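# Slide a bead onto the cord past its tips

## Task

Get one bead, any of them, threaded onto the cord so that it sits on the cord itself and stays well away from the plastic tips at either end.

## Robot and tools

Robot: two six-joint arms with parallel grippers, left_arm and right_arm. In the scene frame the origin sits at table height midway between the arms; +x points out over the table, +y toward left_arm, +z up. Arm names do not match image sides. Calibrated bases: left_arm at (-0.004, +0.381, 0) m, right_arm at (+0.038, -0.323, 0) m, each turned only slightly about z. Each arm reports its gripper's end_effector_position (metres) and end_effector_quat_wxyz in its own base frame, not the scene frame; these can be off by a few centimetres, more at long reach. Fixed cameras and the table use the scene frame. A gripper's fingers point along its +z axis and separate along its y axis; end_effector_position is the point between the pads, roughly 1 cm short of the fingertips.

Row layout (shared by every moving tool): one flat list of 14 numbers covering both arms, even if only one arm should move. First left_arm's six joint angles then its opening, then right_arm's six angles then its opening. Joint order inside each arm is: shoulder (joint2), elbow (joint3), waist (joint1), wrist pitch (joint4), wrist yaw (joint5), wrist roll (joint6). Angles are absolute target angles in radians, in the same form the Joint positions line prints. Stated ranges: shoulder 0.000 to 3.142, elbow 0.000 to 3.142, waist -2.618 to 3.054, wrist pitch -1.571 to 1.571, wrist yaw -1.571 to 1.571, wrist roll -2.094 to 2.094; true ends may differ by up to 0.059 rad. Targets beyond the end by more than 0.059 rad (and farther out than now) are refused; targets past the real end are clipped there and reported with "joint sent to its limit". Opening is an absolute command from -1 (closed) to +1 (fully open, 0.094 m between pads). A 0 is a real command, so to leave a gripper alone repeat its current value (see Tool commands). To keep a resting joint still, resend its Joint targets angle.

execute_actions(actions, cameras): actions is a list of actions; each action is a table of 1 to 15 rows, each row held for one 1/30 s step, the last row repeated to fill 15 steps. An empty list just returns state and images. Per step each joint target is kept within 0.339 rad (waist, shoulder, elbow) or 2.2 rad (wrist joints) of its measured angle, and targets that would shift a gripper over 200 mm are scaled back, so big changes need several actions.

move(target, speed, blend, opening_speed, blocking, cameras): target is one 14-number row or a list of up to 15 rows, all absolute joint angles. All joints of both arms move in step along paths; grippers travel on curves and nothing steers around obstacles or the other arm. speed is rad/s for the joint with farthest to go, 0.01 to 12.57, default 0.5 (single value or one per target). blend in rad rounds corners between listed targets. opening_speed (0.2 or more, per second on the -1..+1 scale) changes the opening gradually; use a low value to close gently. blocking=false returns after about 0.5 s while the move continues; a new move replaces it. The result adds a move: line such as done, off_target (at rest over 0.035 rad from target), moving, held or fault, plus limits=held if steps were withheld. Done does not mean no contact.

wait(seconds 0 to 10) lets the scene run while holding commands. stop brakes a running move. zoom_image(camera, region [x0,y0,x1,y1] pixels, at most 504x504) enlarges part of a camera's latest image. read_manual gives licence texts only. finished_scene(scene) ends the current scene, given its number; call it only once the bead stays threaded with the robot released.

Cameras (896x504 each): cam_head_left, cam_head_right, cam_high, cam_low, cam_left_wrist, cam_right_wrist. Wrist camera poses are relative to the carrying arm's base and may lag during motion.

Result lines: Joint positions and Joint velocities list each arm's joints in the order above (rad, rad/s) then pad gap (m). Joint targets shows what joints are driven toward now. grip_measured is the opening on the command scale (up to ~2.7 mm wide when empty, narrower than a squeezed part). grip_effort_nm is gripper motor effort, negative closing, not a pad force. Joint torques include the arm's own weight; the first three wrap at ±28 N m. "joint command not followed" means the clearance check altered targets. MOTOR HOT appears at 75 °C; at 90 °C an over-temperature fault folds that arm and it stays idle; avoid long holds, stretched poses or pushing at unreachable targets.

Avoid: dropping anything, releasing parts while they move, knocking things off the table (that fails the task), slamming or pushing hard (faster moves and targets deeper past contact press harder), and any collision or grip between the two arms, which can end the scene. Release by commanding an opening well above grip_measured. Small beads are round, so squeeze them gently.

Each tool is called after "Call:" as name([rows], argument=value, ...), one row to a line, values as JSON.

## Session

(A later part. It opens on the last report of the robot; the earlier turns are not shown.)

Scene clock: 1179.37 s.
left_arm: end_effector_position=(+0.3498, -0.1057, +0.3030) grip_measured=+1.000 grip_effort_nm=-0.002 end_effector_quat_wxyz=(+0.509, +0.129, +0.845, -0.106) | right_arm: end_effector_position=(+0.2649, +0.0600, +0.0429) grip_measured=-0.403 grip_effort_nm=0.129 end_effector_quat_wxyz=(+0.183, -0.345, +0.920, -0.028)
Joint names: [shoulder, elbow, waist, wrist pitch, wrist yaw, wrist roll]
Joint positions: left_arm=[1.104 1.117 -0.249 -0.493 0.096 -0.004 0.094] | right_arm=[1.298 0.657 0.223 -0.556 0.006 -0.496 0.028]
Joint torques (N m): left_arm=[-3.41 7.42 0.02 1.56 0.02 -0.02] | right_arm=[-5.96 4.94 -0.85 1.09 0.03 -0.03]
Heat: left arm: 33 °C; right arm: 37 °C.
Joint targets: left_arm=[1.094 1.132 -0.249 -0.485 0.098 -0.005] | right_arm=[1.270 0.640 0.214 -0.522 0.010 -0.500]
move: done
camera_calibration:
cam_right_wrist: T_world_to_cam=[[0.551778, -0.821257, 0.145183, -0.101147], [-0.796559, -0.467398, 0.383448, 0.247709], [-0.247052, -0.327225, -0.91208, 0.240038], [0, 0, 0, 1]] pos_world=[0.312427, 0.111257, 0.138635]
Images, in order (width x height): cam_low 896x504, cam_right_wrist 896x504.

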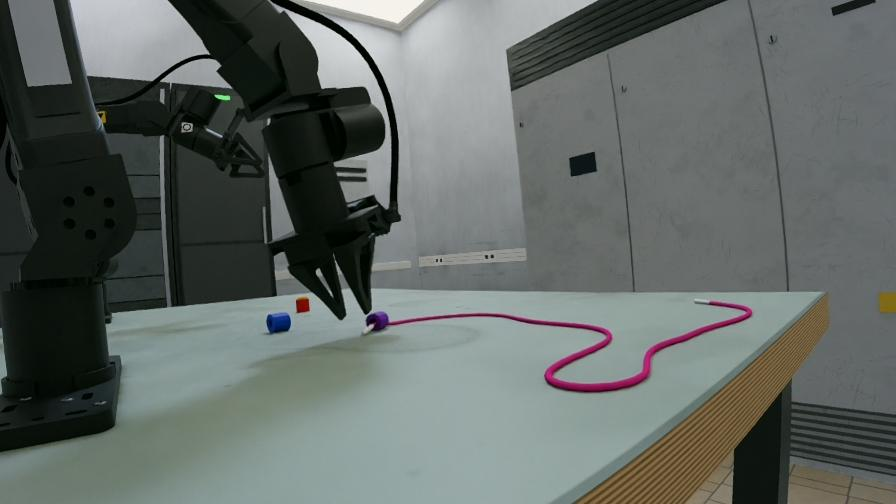

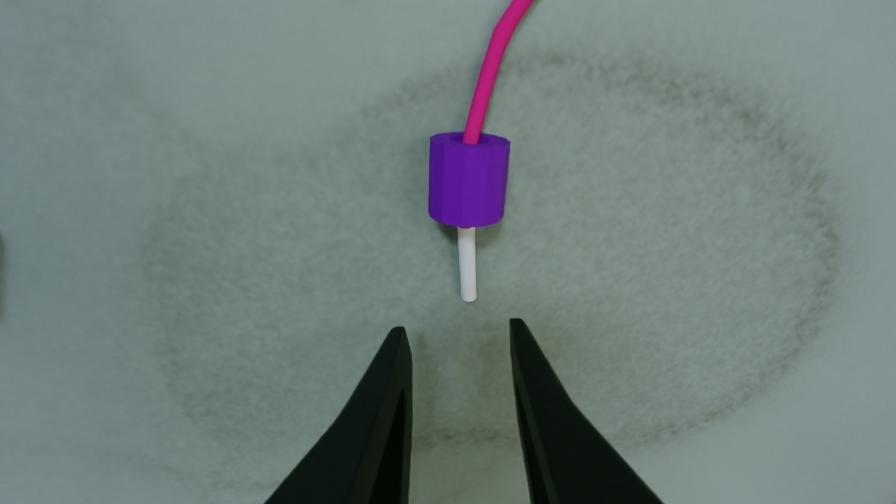

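Call:
move([
  [1.094, 1.132, -0.249, -0.485, 0.098, -0.005, 1.0, 1.393, 0.610, 0.206, -0.413, 0.01, -0.5, -0.4],
  [1.094, 1.132, -0.249, -0.485, 0.098, -0.005, 1.0, 1.393, 0.610, 0.206, -0.413, 0.01, -0.5, -1.0],
], speed=0.12, opening_speed=0.5, cameras=["cam_right_wrist", "cam_low", "cam_high"])

Call:
zoom_image(camera="cam_low", region=[330, 260, 450, 340])

Call:
zoom_image(camera="cam_right_wrist", region=[380, 150, 560, 400])

Scene clock: 1199.10 s.
left_arm: end_effector_position=(+0.3498, -0.1057, +0.3030) grip_measured=+1.000 grip_effort_nm=-0.002 end_effector_quat_wxyz=(+0.509, +0.129, +0.845, -0.106) | right_arm: end_effector_position=(+0.2749, +0.0605, +0.0233) grip_measured=-0.927 grip_effort_nm=-1.004 end_effector_quat_wxyz=(+0.184, -0.342, +0.921, -0.028)
Joint names: [shoulder, elbow, waist, wrist pitch, wrist yaw, wrist roll]
Joint positions: left_arm=[1.104 1.117 -0.249 -0.493 0.096 -0.004 0.094] | right_arm=[1.383 0.632 0.215 -0.445 0.003 -0.497 0.003]
Joint torques (N m): left_arm=[-3.4 7.43 0.01 1.57 0.02 -0.02] | right_arm=[-3.33 4.36 -0.72 1.04 0.06 -0.02]
Heat: left arm: 33 °C; right arm: 35 °C.
Joint targets: left_arm=[1.094 1.132 -0.249 -0.485 0.098 -0.005] | right_arm=[1.393 0.610 0.206 -0.413 0.010 -0.500]
move: done; target 2's new numbers were sent with right_arm's wrist pitch 0.053 rad from that target
camera_calibration:
cam_right_wrist: T_world_to_cam=[[0.546348, -0.825105, 0.143895, -0.101753], [-0.799936, -0.463135, 0.381586, 0.264223], [-0.248206, -0.323586, -0.913064, 0.225084], [0, 0, 0, 1]] pos_world=[0.322821, 0.111248, 0.119334]
Images, in order (width x height): cam_high 896x504, cam_low 896x504, cam_right_wrist 896x504.

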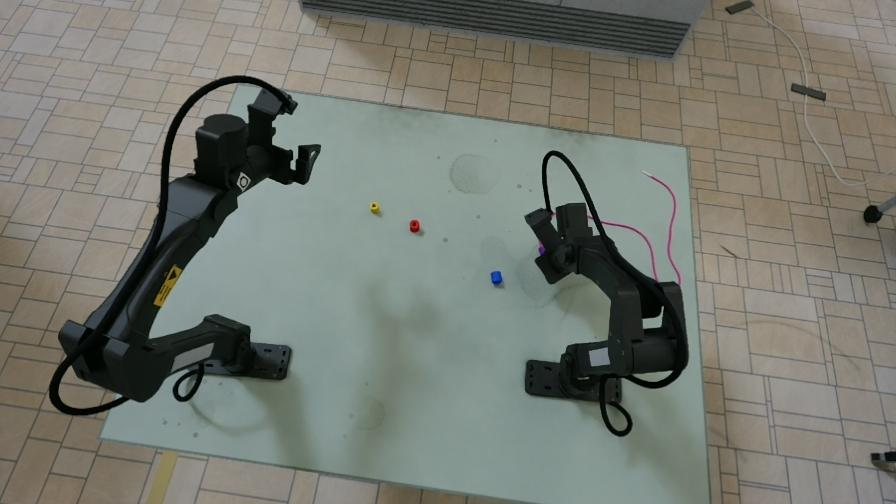

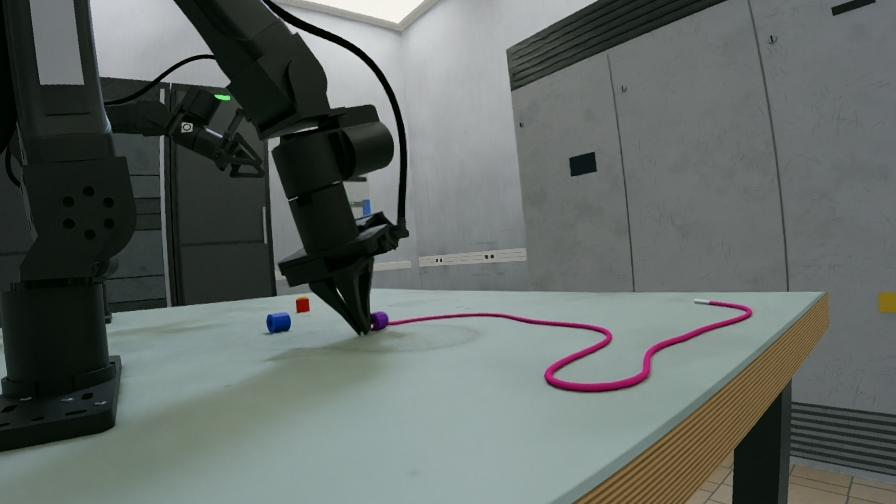

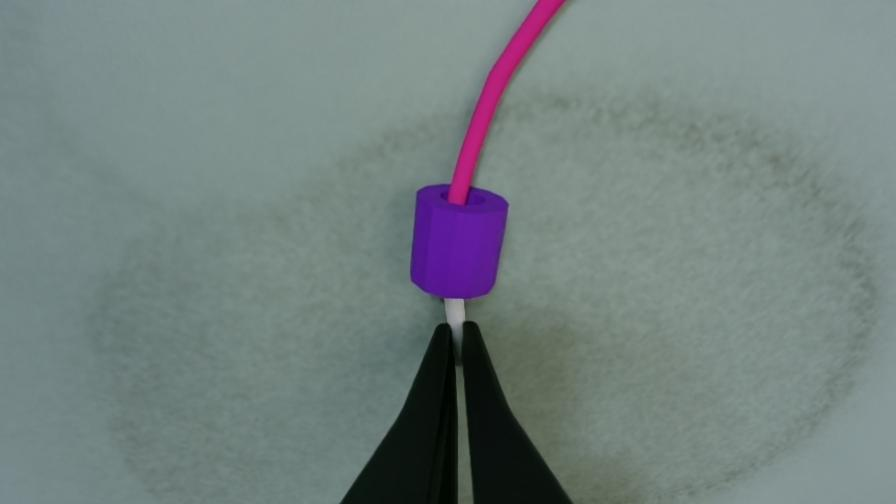

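Scaled by 4.200 from the camera's 896x504 image, which has a finer 1280x720 frame.

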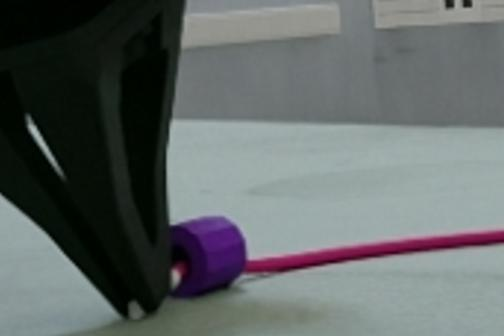

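Scaled by 2.016 from the camera's 896x504 image, which has a finer 1280x720 frame.

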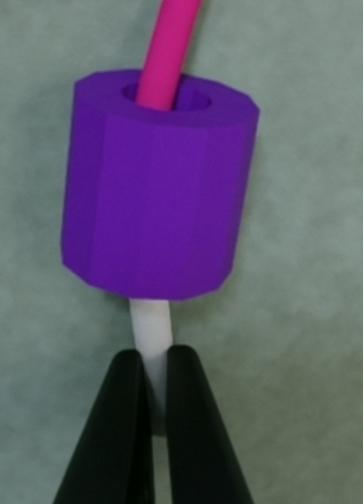

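Call:
move(target=[1.094, 1.132, -0.249, -0.485, 0.098, -0.005, 1.0, 1.19, 0.55, 0.136, -0.568, 0.01, -0.567, -1.0], speed=0.1, cameras=["cam_right_wrist", "cam_low", "cam_high"])

Call:
zoom_image(camera="cam_low", region=[310, 260, 450, 360])

Scene clock: 1225.00 s.
left_arm: end_effector_position=(+0.3498, -0.1057, +0.3030) grip_measured=+1.000 grip_effort_nm=-0.007 end_effector_quat_wxyz=(+0.509, +0.129, +0.845, -0.106) | right_arm: end_effector_position=(+0.2452, +0.0356, +0.0344) grip_measured=-0.930 grip_effort_nm=-1.057 end_effector_quat_wxyz=(+0.176, -0.340, +0.923, -0.041)
Joint names: [shoulder, elbow, waist, wrist pitch, wrist yaw, wrist roll]
Joint positions: left_arm=[1.104 1.117 -0.249 -0.493 0.096 -0.004 0.094] | right_arm=[1.213 0.569 0.144 -0.562 0.006 -0.563 0.003]
Joint torques (N m): left_arm=[-3.4 7.45 -0.01 1.56 0.02 -0.02] | right_arm=[-4.63 4.82 -0.76 0.67 0.03 -0.01]
Heat: left arm: 33 °C; right arm: 34 °C.
Joint targets: left_arm=[1.094 1.132 -0.249 -0.485 0.098 -0.005] | right_arm=[1.190 0.550 0.136 -0.568 0.010 -0.567]
move: done
camera_calibration:
cam_right_wrist: T_world_to_cam=[[0.538949, -0.826235, 0.163918, -0.10654], [-0.80217, -0.444061, 0.399165, 0.22387], [-0.257015, -0.34662, -0.902108, 0.222303], [0, 0, 0, 1]] pos_world=[0.294137, 0.08844, 0.128644]
Images, in order (width x height): cam_high 896x504, cam_low 896x504, cam_right_wrist 896x504.

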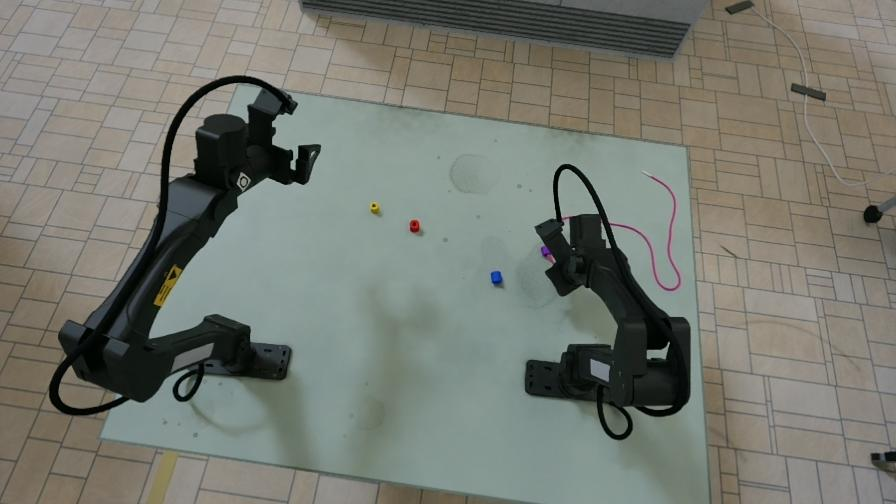

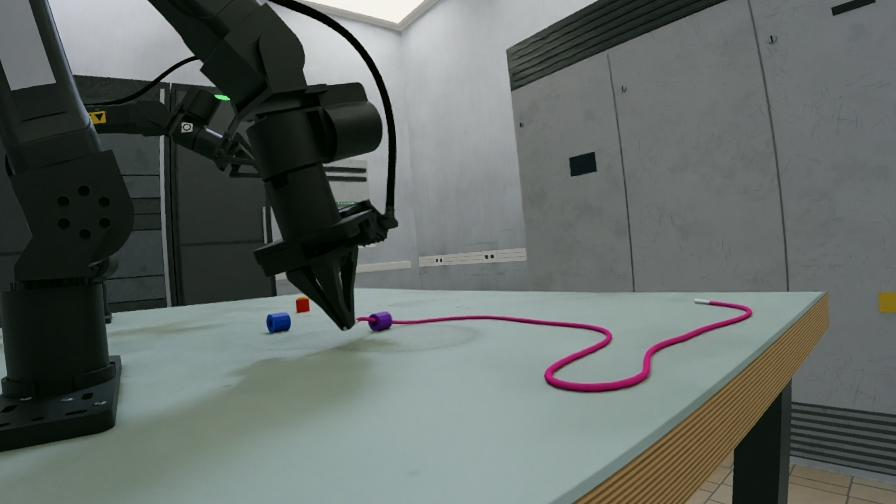

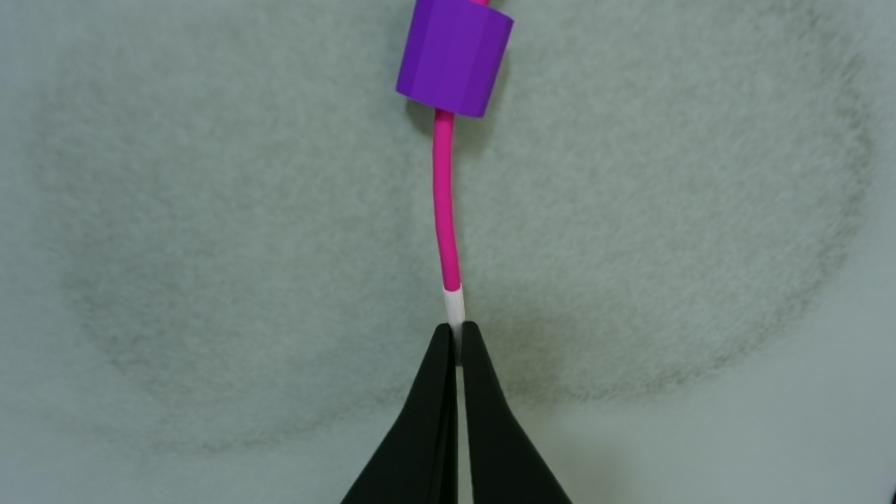

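Scaled by 3.600 from the camera's 896x504 image, which has a finer 1280x720 frame.

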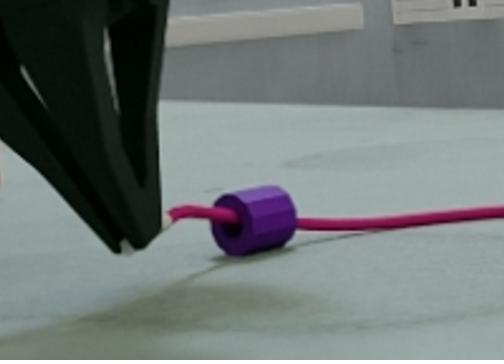

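Call:
move(target=[1.094, 1.132, -0.249, -0.485, 0.098, -0.005, 1.0, 1.0765, 0.466, -0.010, -0.60, 0.01, -0.75, -1.0], speed=0.12, cameras=["cam_right_wrist", "cam_low", "cam_high"])

Call:
zoom_image(camera="cam_low", region=[310, 260, 450, 360])

Scene clock: 1245.97 s.
left_arm: end_effector_position=(+0.3498, -0.1057, +0.3030) grip_measured=+1.000 grip_effort_nm=0.002 end_effector_quat_wxyz=(+0.509, +0.129, +0.845, -0.106) | right_arm: end_effector_position=(+0.2228, -0.0009, +0.0294) grip_measured=-0.930 grip_effort_nm=-1.053 end_effector_quat_wxyz=(+0.167, -0.357, +0.916, -0.070)
Joint names: [shoulder, elbow, waist, wrist pitch, wrist yaw, wrist roll]
Joint positions: left_arm=[1.104 1.117 -0.249 -0.493 0.096 -0.004 0.094] | right_arm=[1.097 0.484 -0.002 -0.594 0.009 -0.746 0.003]
Joint torques (N m): left_arm=[-3.4 7.43 0.01 1.56 0.02 -0.01] | right_arm=[-3.49 4.9 -0.7 0.64 -0.01 -0.03]
Heat: left arm: 33 °C; right arm: 34 °C.
Joint targets: left_arm=[1.094 1.132 -0.249 -0.485 0.098 -0.005] | right_arm=[1.077 0.466 -0.010 -0.600 0.010 -0.750]
move: done
camera_calibration:
cam_right_wrist: T_world_to_cam=[[0.557937, -0.800078, 0.220413, -0.1296], [-0.792948, -0.435605, 0.426007, 0.188878], [-0.244826, -0.412461, -0.87746, 0.19586], [0, 0, 0, 1]] pos_world=[0.270031, 0.0593709, 0.119961]
Images, in order (width x height): cam_high 896x504, cam_low 896x504, cam_right_wrist 896x504.

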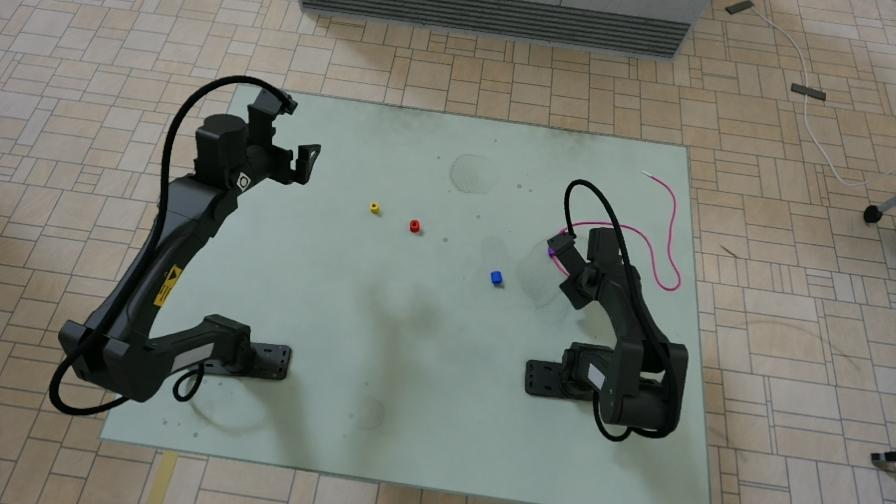

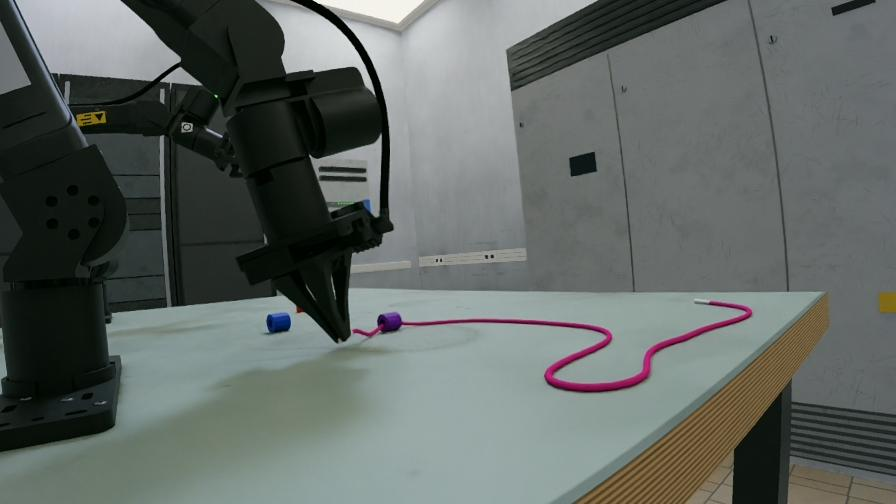

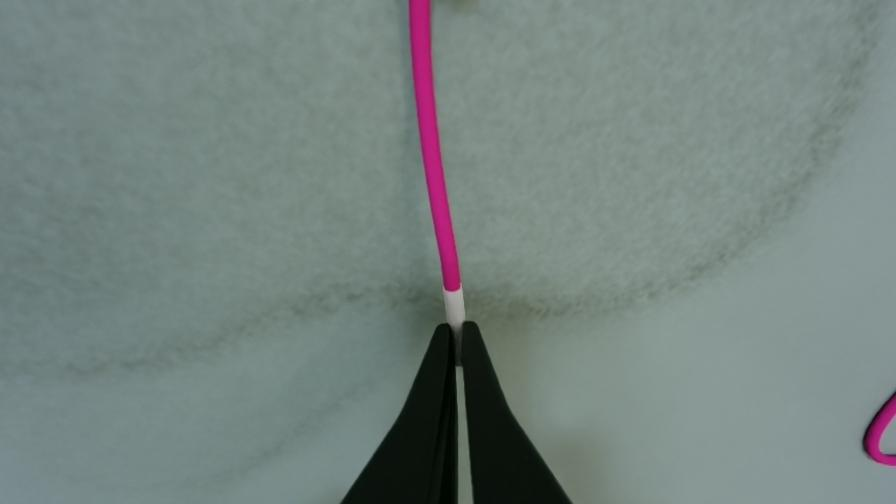

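Scaled by 3.600 from the camera's 896x504 image, which has a finer 1280x720 frame.

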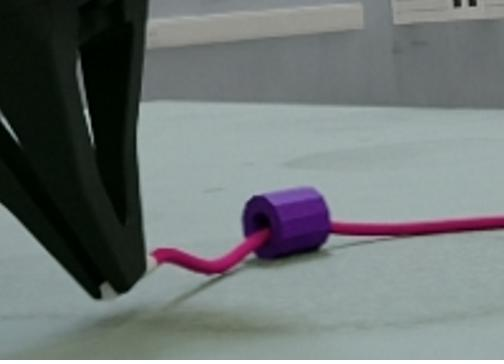

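Call:
move([
  [1.094, 1.132, -0.249, -0.485, 0.098, -0.005, 1.0, 1.13, 0.446, -0.010, -0.52, 0.01, -0.75, -1.0],
  [1.094, 1.132, -0.249, -0.485, 0.098, -0.005, 1.0, 1.13, 0.446, -0.010, -0.52, 0.01, -0.75, -0.5],
  [1.094, 1.132, -0.249, -0.485, 0.098, -0.005, 1.0, 0.91, 0.66, -0.010, -0.92, 0.01, -0.75, -0.5],
], speed=[0.1, 0.1, 0.25], opening_speed=0.5, cameras=["cam_right_wrist", "cam_low", "cam_high"])

Call:
zoom_image(camera="cam_low", region=[310, 260, 450, 360])

Scene clock: 1317.60 s.
left_arm: end_effector_position=(+0.3498, -0.1057, +0.3030) grip_measured=+1.000 grip_effort_nm=-0.002 end_effector_quat_wxyz=(+0.509, +0.129, +0.845, -0.106) | right_arm: end_effector_position=(+0.1988, -0.0046, +0.0796) grip_measured=-0.503 grip_effort_nm=0.129 end_effector_quat_wxyz=(+0.159, -0.355, +0.918, -0.076)
Joint names: [shoulder, elbow, waist, wrist pitch, wrist yaw, wrist roll]
Joint positions: left_arm=[1.104 1.117 -0.249 -0.493 0.096 -0.004 0.094] | right_arm=[0.925 0.618 -0.006 -0.91 0.025 -0.749 0.023]
Joint torques (N m): left_arm=[-3.38 7.43 -0.01 1.56 0.02 -0.02] | right_arm=[-2 9.8 -0.34 0.58 -0.16 0.01]
Heat: left arm: 33 °C; right arm: 32 °C.
Joint targets: left_arm=[1.094 1.132 -0.249 -0.485 0.098 -0.005] | right_arm=[0.910 0.660 -0.010 -0.920 0.010 -0.750]
move: off_target (right_arm); target 2's new numbers were sent with right_arm's wrist pitch 0.041 rad from that target; right_arm: the elbow is farthest, 0.042 rad from its target
camera_calibration:
cam_right_wrist: T_world_to_cam=[[0.554514, -0.800337, 0.227981, -0.13014], [-0.791654, -0.422887, 0.440965, 0.145484], [-0.256511, -0.425003, -0.868087, 0.234014], [0, 0, 0, 1]] pos_world=[0.247364, 0.0568243, 0.16866]
Images, in order (width x height): cam_high 896x504, cam_low 896x504, cam_right_wrist 896x504.

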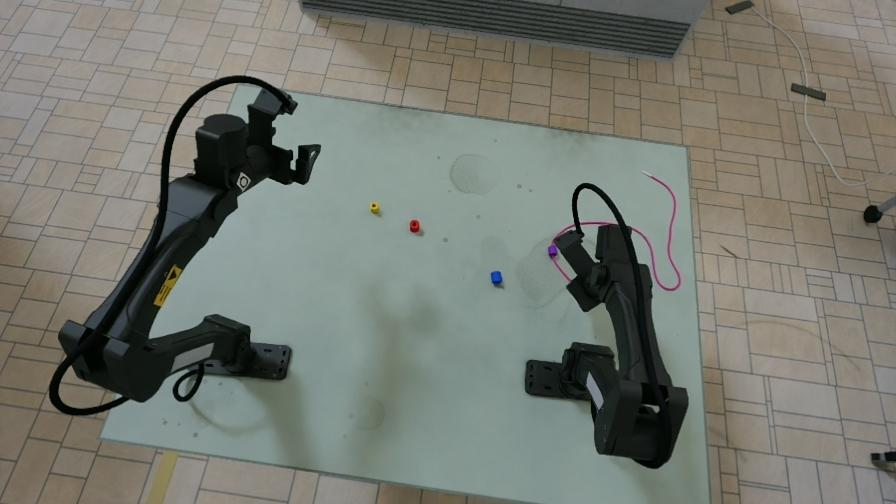

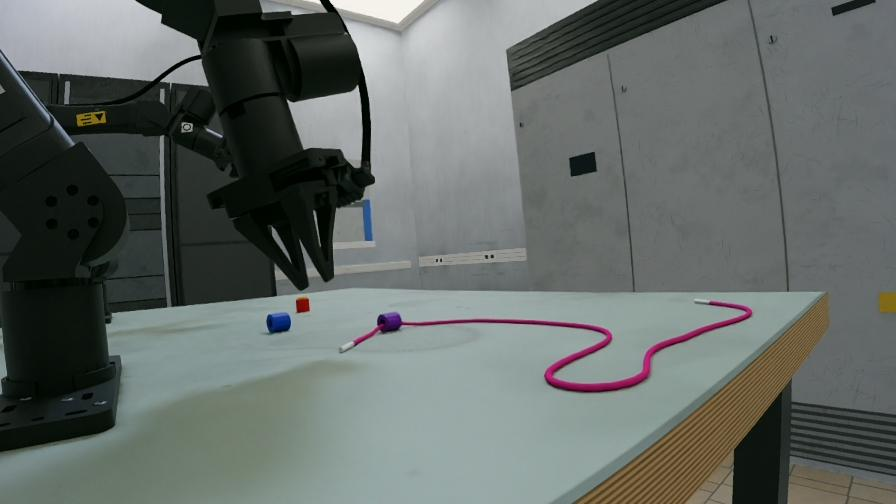

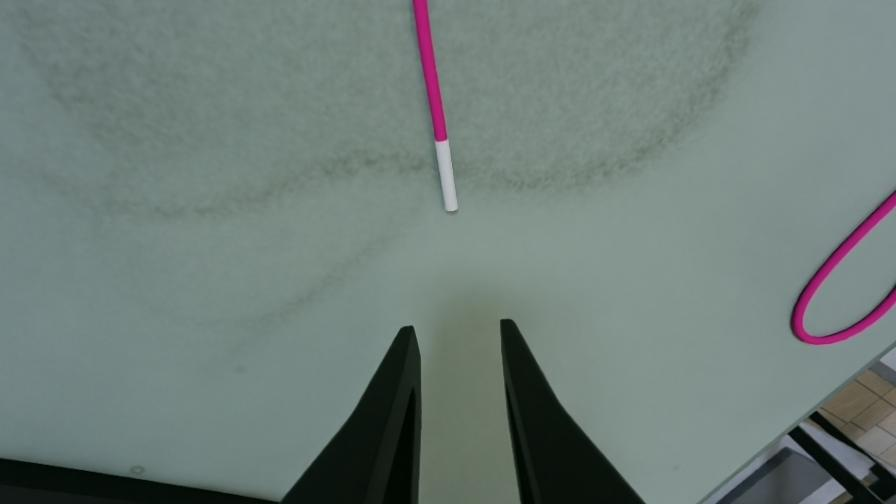

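Scaled by 3.600 from the camera's 896x504 image, which has a finer 1280x720 frame.

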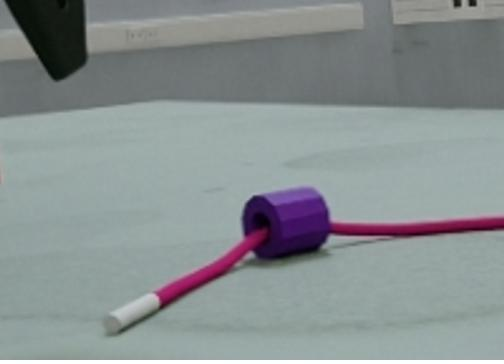

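Call:
move(target=[1.094, 1.132, -0.249, -0.485, 0.098, -0.005, 1.0, 1.508, 1.0, 0.063, -1.048, 0.01, -0.69, -0.4], speed=0.3, cameras=["cam_right_wrist"])

Scene clock: 1412.47 s.
left_arm: end_effector_position=(+0.3498, -0.1057, +0.3030) grip_measured=+1.000 grip_effort_nm=0.002 end_effector_quat_wxyz=(+0.509, +0.129, +0.845, -0.106) | right_arm: end_effector_position=(+0.2407, +0.0099, +0.0587) grip_measured=-0.403 grip_effort_nm=0.134 end_effector_quat_wxyz=(-0.006, -0.366, +0.931, -0.011)
Joint names: [shoulder, elbow, waist, wrist pitch, wrist yaw, wrist roll]
Joint positions: left_arm=[1.104 1.117 -0.249 -0.493 0.096 -0.004 0.094] | right_arm=[1.501 0.959 0.055 -1.034 0.024 -0.694 0.028]
Joint torques (N m): left_arm=[-3.43 7.43 -0.01 1.56 0.02 -0.02] | right_arm=[-4.51 8.88 0.75 -0.11 -0.12 0.05]
Heat: left arm: 33 °C; right arm: 30 °C.
Joint targets: left_arm=[1.094 1.132 -0.249 -0.485 0.098 -0.005] | right_arm=[1.508 1.000 0.063 -1.048 0.010 -0.690]
move: off_target (right_arm); right_arm: the elbow is farthest, 0.041 rad from its target
camera_calibration:
cam_right_wrist: T_world_to_cam=[[0.603805, -0.796943, 0.0173638, -0.136596], [-0.584738, -0.428013, 0.68912, 0.129605], [-0.541757, -0.426247, -0.724439, 0.29305], [0, 0, 0, 1]] pos_world=[0.317024, 0.0715245, 0.125355]
Images, in order (width x height): cam_right_wrist 896x504.

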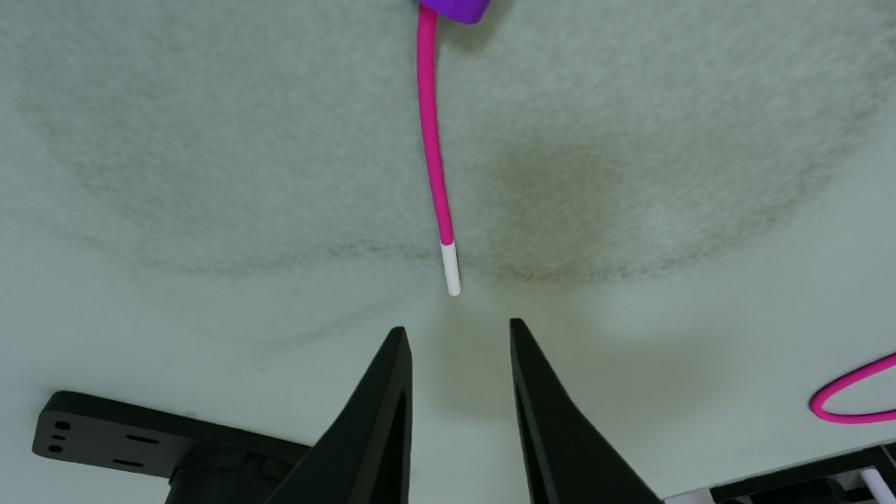

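Call:
move([
  [1.094, 1.132, -0.249, -0.485, 0.098, -0.005, 1.0, 1.574, 0.843, 0.093, -0.842, 0.01, -0.656, -0.4],
  [1.094, 1.132, -0.249, -0.485, 0.098, -0.005, 1.0, 1.574, 0.843, 0.093, -0.842, 0.01, -0.656, -1.0],
], speed=0.15, opening_speed=0.5, cameras=["cam_right_wrist", "cam_low"])

Call:
zoom_image(camera="cam_low", region=[290, 260, 430, 360])

Scene clock: 1438.97 s.
left_arm: end_effector_position=(+0.3498, -0.1057, +0.3030) grip_measured=+1.000 grip_effort_nm=0.002 end_effector_quat_wxyz=(+0.509, +0.129, +0.845, -0.106) | right_arm: end_effector_position=(+0.2420, +0.0173, +0.0209) grip_measured=-0.986 grip_effort_nm=-0.759 end_effector_quat_wxyz=(-0.005, -0.364, +0.931, -0.011)
Joint names: [shoulder, elbow, waist, wrist pitch, wrist yaw, wrist roll]
Joint positions: left_arm=[1.104 1.117 -0.249 -0.493 0.096 -0.004 0.094] | right_arm=[1.565 0.858 0.085 -0.868 0.024 -0.66 0.001]
Joint torques (N m): left_arm=[-3.38 7.45 0.01 1.56 0.02 -0.01] | right_arm=[-4.64 4.22 0.75 0.28 -0.14 0.03]
Heat: left arm: 33 °C; right arm: 30 °C.
Joint targets: left_arm=[1.094 1.132 -0.249 -0.485 0.098 -0.005] | right_arm=[1.574 0.843 0.093 -0.842 0.010 -0.656]
move: done
camera_calibration:
cam_right_wrist: T_world_to_cam=[[0.600172, -0.799662, 0.0182678, -0.12992], [-0.588042, -0.425632, 0.687782, 0.160373], [-0.542218, -0.42353, -0.725687, 0.269518], [0, 0, 0, 1]] pos_world=[0.318418, 0.078517, 0.087658]
Images, in order (width x height): cam_low 896x504, cam_right_wrist 896x504.

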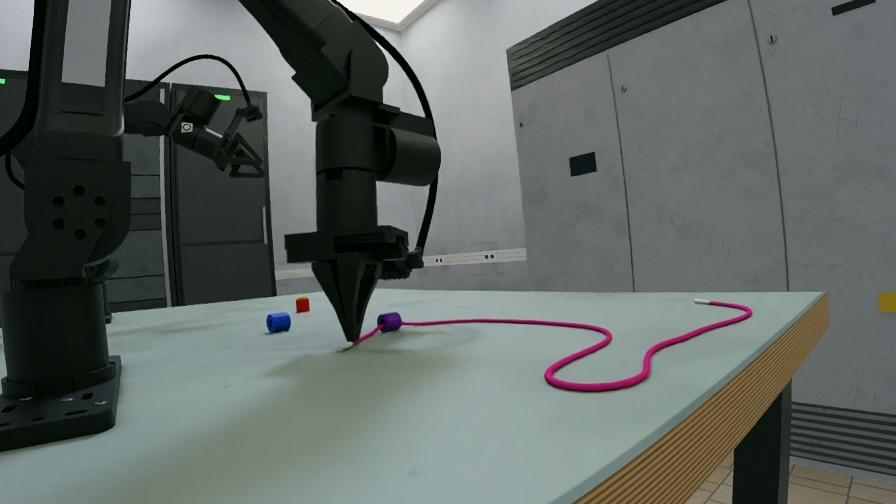

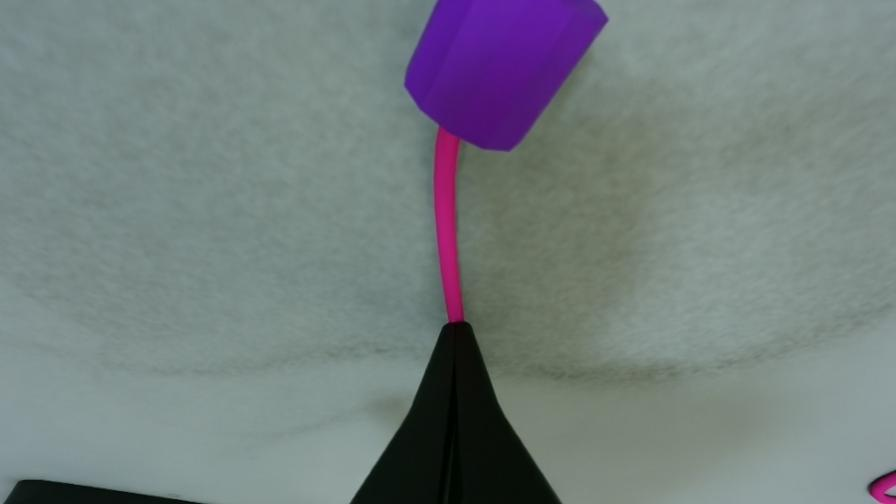

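Scaled by 3.600 from the camera's 896x504 image, which has a finer 1280x720 frame.

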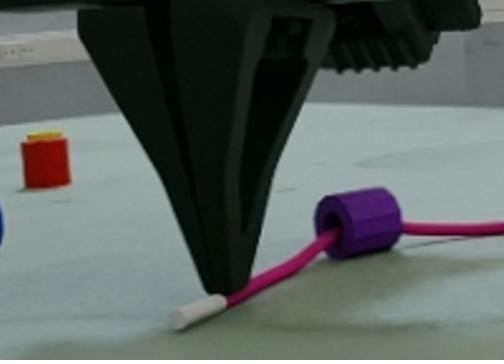

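Call:
zoom_image(camera="cam_low", region=[325, 310, 395, 360])

Call:
zoom_image(camera="cam_right_wrist", region=[420, 290, 500, 370])

Scaled by 7.200 from the camera's 896x504 image, which has a finer 1280x720 frame.

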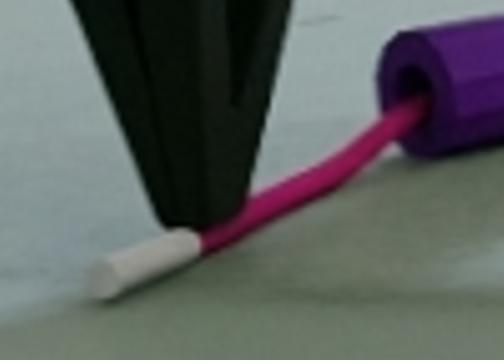

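Scaled by 6.300 from the camera's 896x504 image, which has a finer 1280x720 frame.

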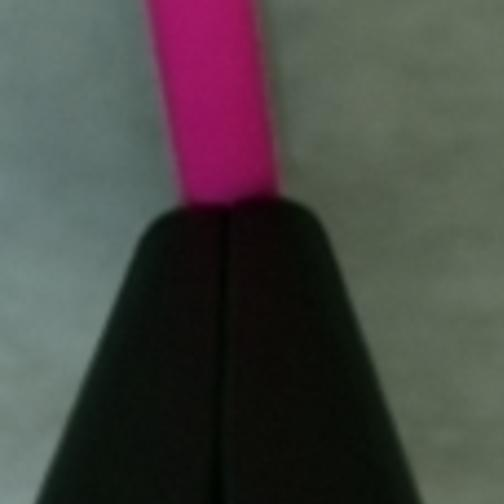

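Call:
move([
  [1.094, 1.132, -0.249, -0.485, 0.098, -0.005, 1.0, 1.574, 0.843, 0.093, -0.842, 0.01, -0.656, -0.5],
  [1.094, 1.132, -0.249, -0.485, 0.098, -0.005, 1.0, 1.585, 0.830, 0.095, -0.820, 0.01, -0.656, -0.5],
  [1.094, 1.132, -0.249, -0.485, 0.098, -0.005, 1.0, 1.585, 0.830, 0.095, -0.820, 0.01, -0.656, -1.0],
], speed=0.1, opening_speed=0.5, cameras=["cam_right_wrist", "cam_low"])

Call:
zoom_image(camera="cam_low", region=[325, 310, 395, 360])

Call:
zoom_image(camera="cam_right_wrist", region=[400, 250, 520, 370])

Scene clock: 1472.40 s.
left_arm: end_effector_position=(+0.3498, -0.1057, +0.3030) grip_measured=+1.000 grip_effort_nm=-0.002 end_effector_quat_wxyz=(+0.509, +0.129, +0.845, -0.106) | right_arm: end_effector_position=(+0.2451, +0.0171, +0.0179) grip_measured=-0.942 grip_effort_nm=-1.004 end_effector_quat_wxyz=(+0.000, -0.363, +0.932, -0.014)
Joint names: [shoulder, elbow, waist, wrist pitch, wrist yaw, wrist roll]
Joint positions: left_arm=[1.104 1.117 -0.249 -0.493 0.096 -0.004 0.094] | right_arm=[1.571 0.852 0.085 -0.843 0.026 -0.659 0.003]
Joint torques (N m): left_arm=[-3.4 7.42 0.02 1.56 0.02 -0.02] | right_arm=[-4.3 3.84 0.92 0.27 -0.15 0.04]
Heat: left arm: 33 °C; right arm: 29 °C.
Joint targets: left_arm=[1.094 1.132 -0.249 -0.485 0.098 -0.005] | right_arm=[1.585 0.830 0.095 -0.820 0.010 -0.656]
move: done
camera_calibration:
cam_right_wrist: T_world_to_cam=[[0.59925, -0.800124, 0.0264705, -0.131745], [-0.59659, -0.424276, 0.681227, 0.166418], [-0.533835, -0.424017, -0.731593, 0.267028], [0, 0, 0, 1]] pos_world=[0.320781, 0.0784197, 0.0854749]
Images, in order (width x height): cam_low 896x504, cam_right_wrist 896x504.

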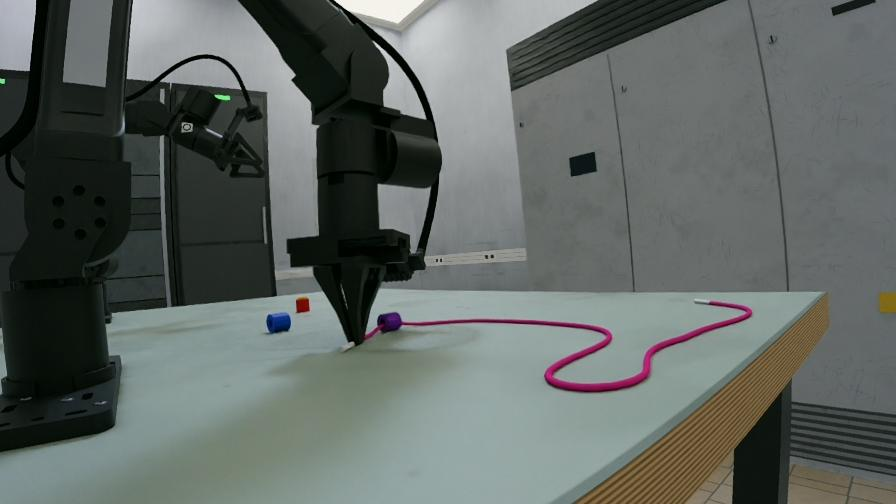

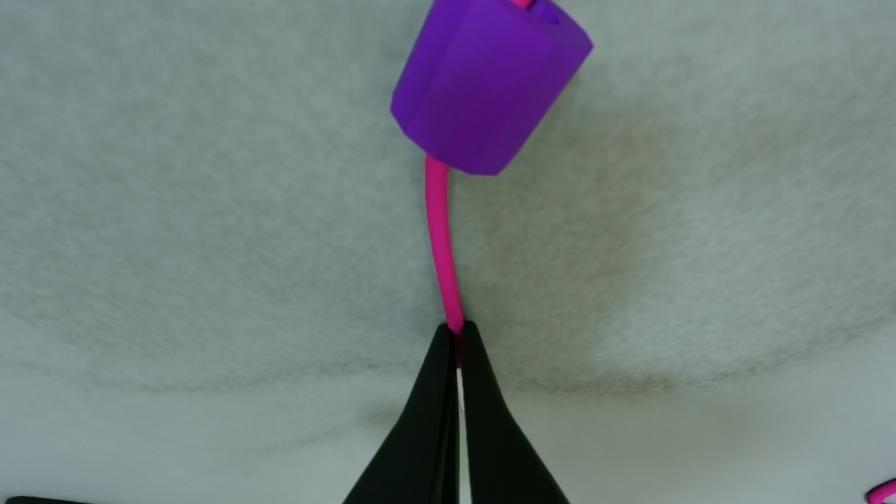

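Scaled by 7.200 from the camera's 896x504 image, which has a finer 1280x720 frame.

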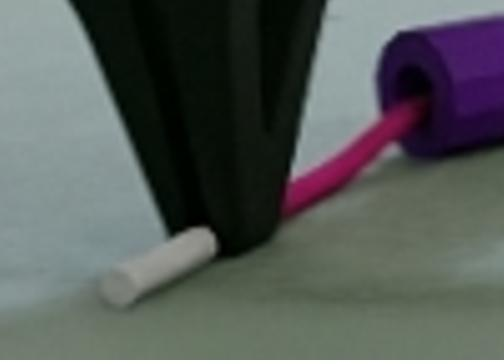

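Scaled by 4.200 from the camera's 896x504 image, which has a finer 1280x720 frame.

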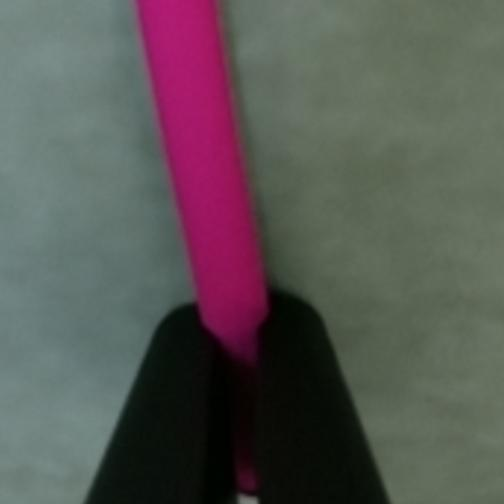

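Call:
move([
  [1.094, 1.132, -0.249, -0.485, 0.098, -0.005, 1.0, 1.46, 1.0, 0.09, -1.05, -0.01, -0.656, -1.0],
  [1.094, 1.132, -0.249, -0.485, 0.098, -0.005, 1.0, 1.85, 1.44, 0.698, -1.145, -0.01, 0.195, -1.0],
], speed=[0.15, 0.3], cameras=["cam_right_wrist", "cam_low", "cam_high"])

Call:
zoom_image(camera="cam_high", region=[440, 200, 580, 310])

Call:
zoom_image(camera="cam_low", region=[230, 240, 430, 360])

Scene clock: 1507.53 s.
left_arm: end_effector_position=(+0.3498, -0.1057, +0.3030) grip_measured=+1.000 grip_effort_nm=-0.002 end_effector_quat_wxyz=(+0.509, +0.129, +0.845, -0.106) | right_arm: end_effector_position=(+0.2571, +0.2171, +0.0757) grip_measured=-0.945 grip_effort_nm=-1.053 end_effector_quat_wxyz=(-0.001, -0.251, +0.968, +0.003)
Joint names: [shoulder, elbow, waist, wrist pitch, wrist yaw, wrist roll]
Joint positions: left_arm=[1.104 1.117 -0.249 -0.493 0.096 -0.004 0.094] | right_arm=[1.835 1.399 0.695 -1.133 -0.006 0.188 0.003]
Joint torques (N m): left_arm=[-3.38 7.43 0.01 1.56 0.02 -0.02] | right_arm=[-7.28 9.18 0.25 -0.11 -0.06 0.1]
Heat: left arm: 33 °C; right arm: 29 °C.
Joint targets: left_arm=[1.094 1.132 -0.249 -0.485 0.098 -0.005] | right_arm=[1.850 1.440 0.698 -1.145 -0.010 0.195]
move: off_target (right_arm); right_arm: the elbow is farthest, 0.041 rad from its target
camera_calibration:
cam_right_wrist: T_world_to_cam=[[0.394921, -0.918694, -0.00625966, 0.100318], [-0.674618, -0.294611, 0.676827, 0.211337], [-0.623641, -0.26307, -0.736115, 0.389153], [0, 0, 0, 1]] pos_world=[0.345645, 0.256798, 0.144051]
Images, in order (width x height): cam_high 896x504, cam_low 896x504, cam_right_wrist 896x504.

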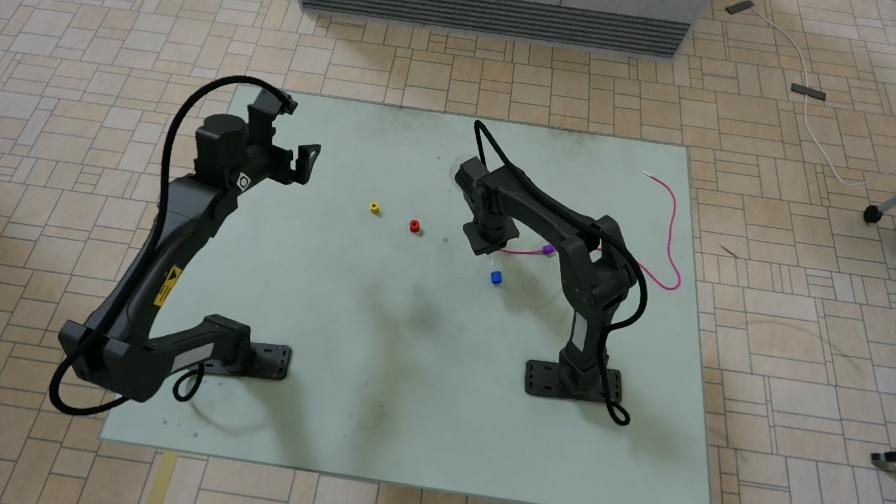

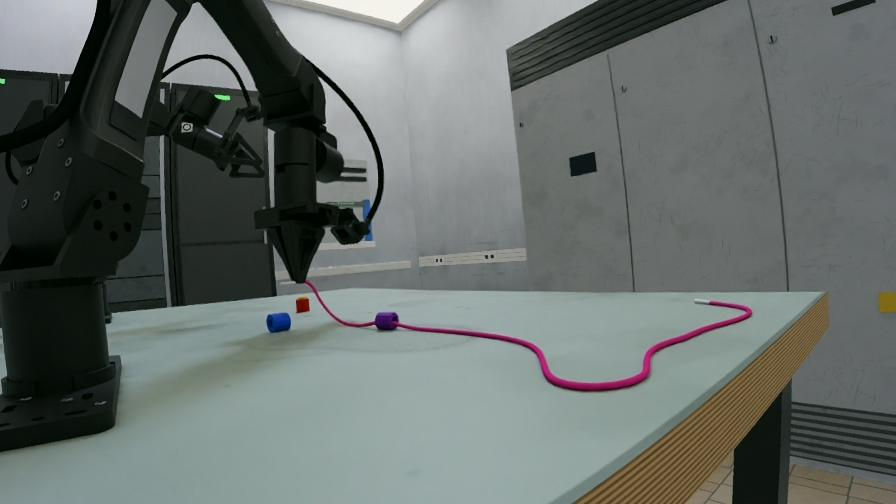

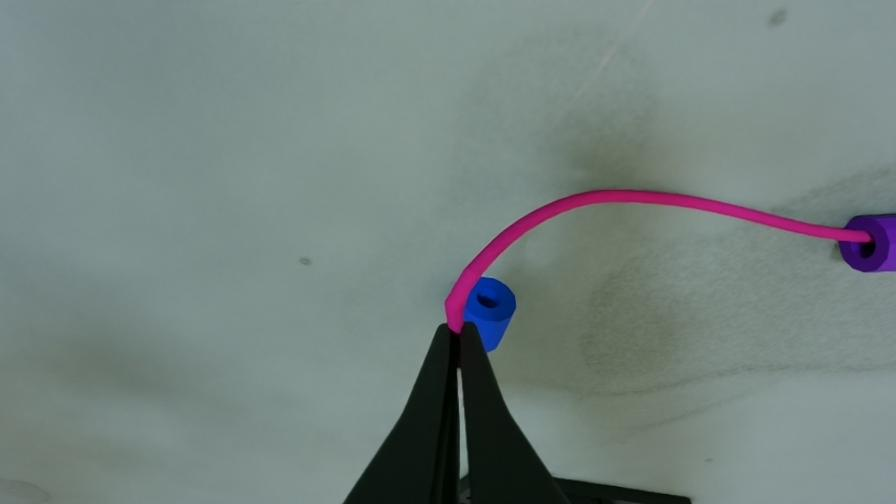

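Scaled by 3.600 from the camera's 896x504 image, which has a finer 1280x720 frame.

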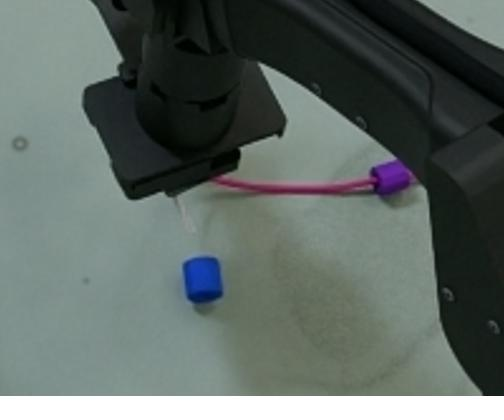

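Scaled by 2.520 from the camera's 896x504 image, which has a finer 1280x720 frame.

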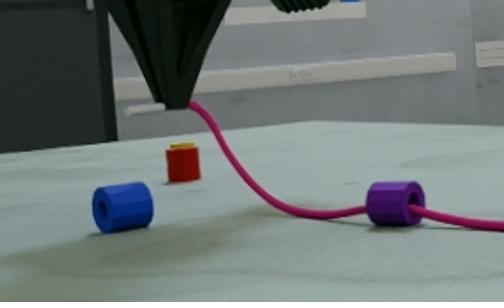

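Call:
zoom_image(camera="cam_right_wrist", region=[420, 240, 560, 380])

Call:
zoom_image(camera="cam_high", region=[470, 240, 520, 300])

Call:
zoom_image(camera="cam_low", region=[250, 260, 330, 340])

Scaled by 3.600 from the camera's 896x504 image, which has a finer 1280x720 frame.

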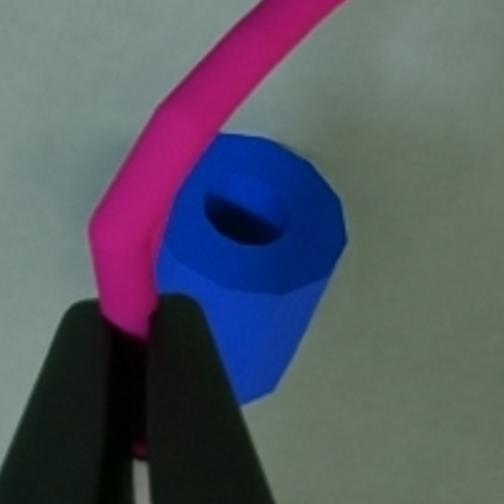

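Scaled by 8.400 from the camera's 896x504 image, which has a finer 1280x720 frame.

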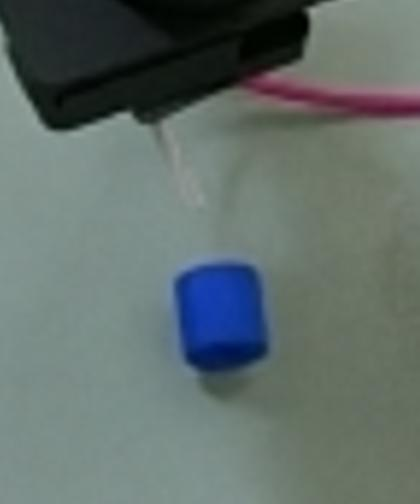

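Scaled by 6.300 from the camera's 896x504 image, which has a finer 1280x720 frame.

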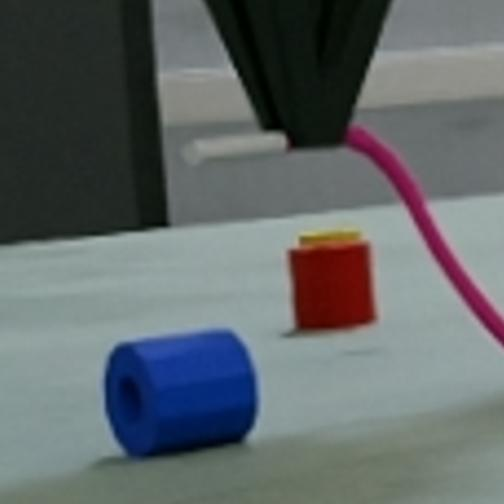

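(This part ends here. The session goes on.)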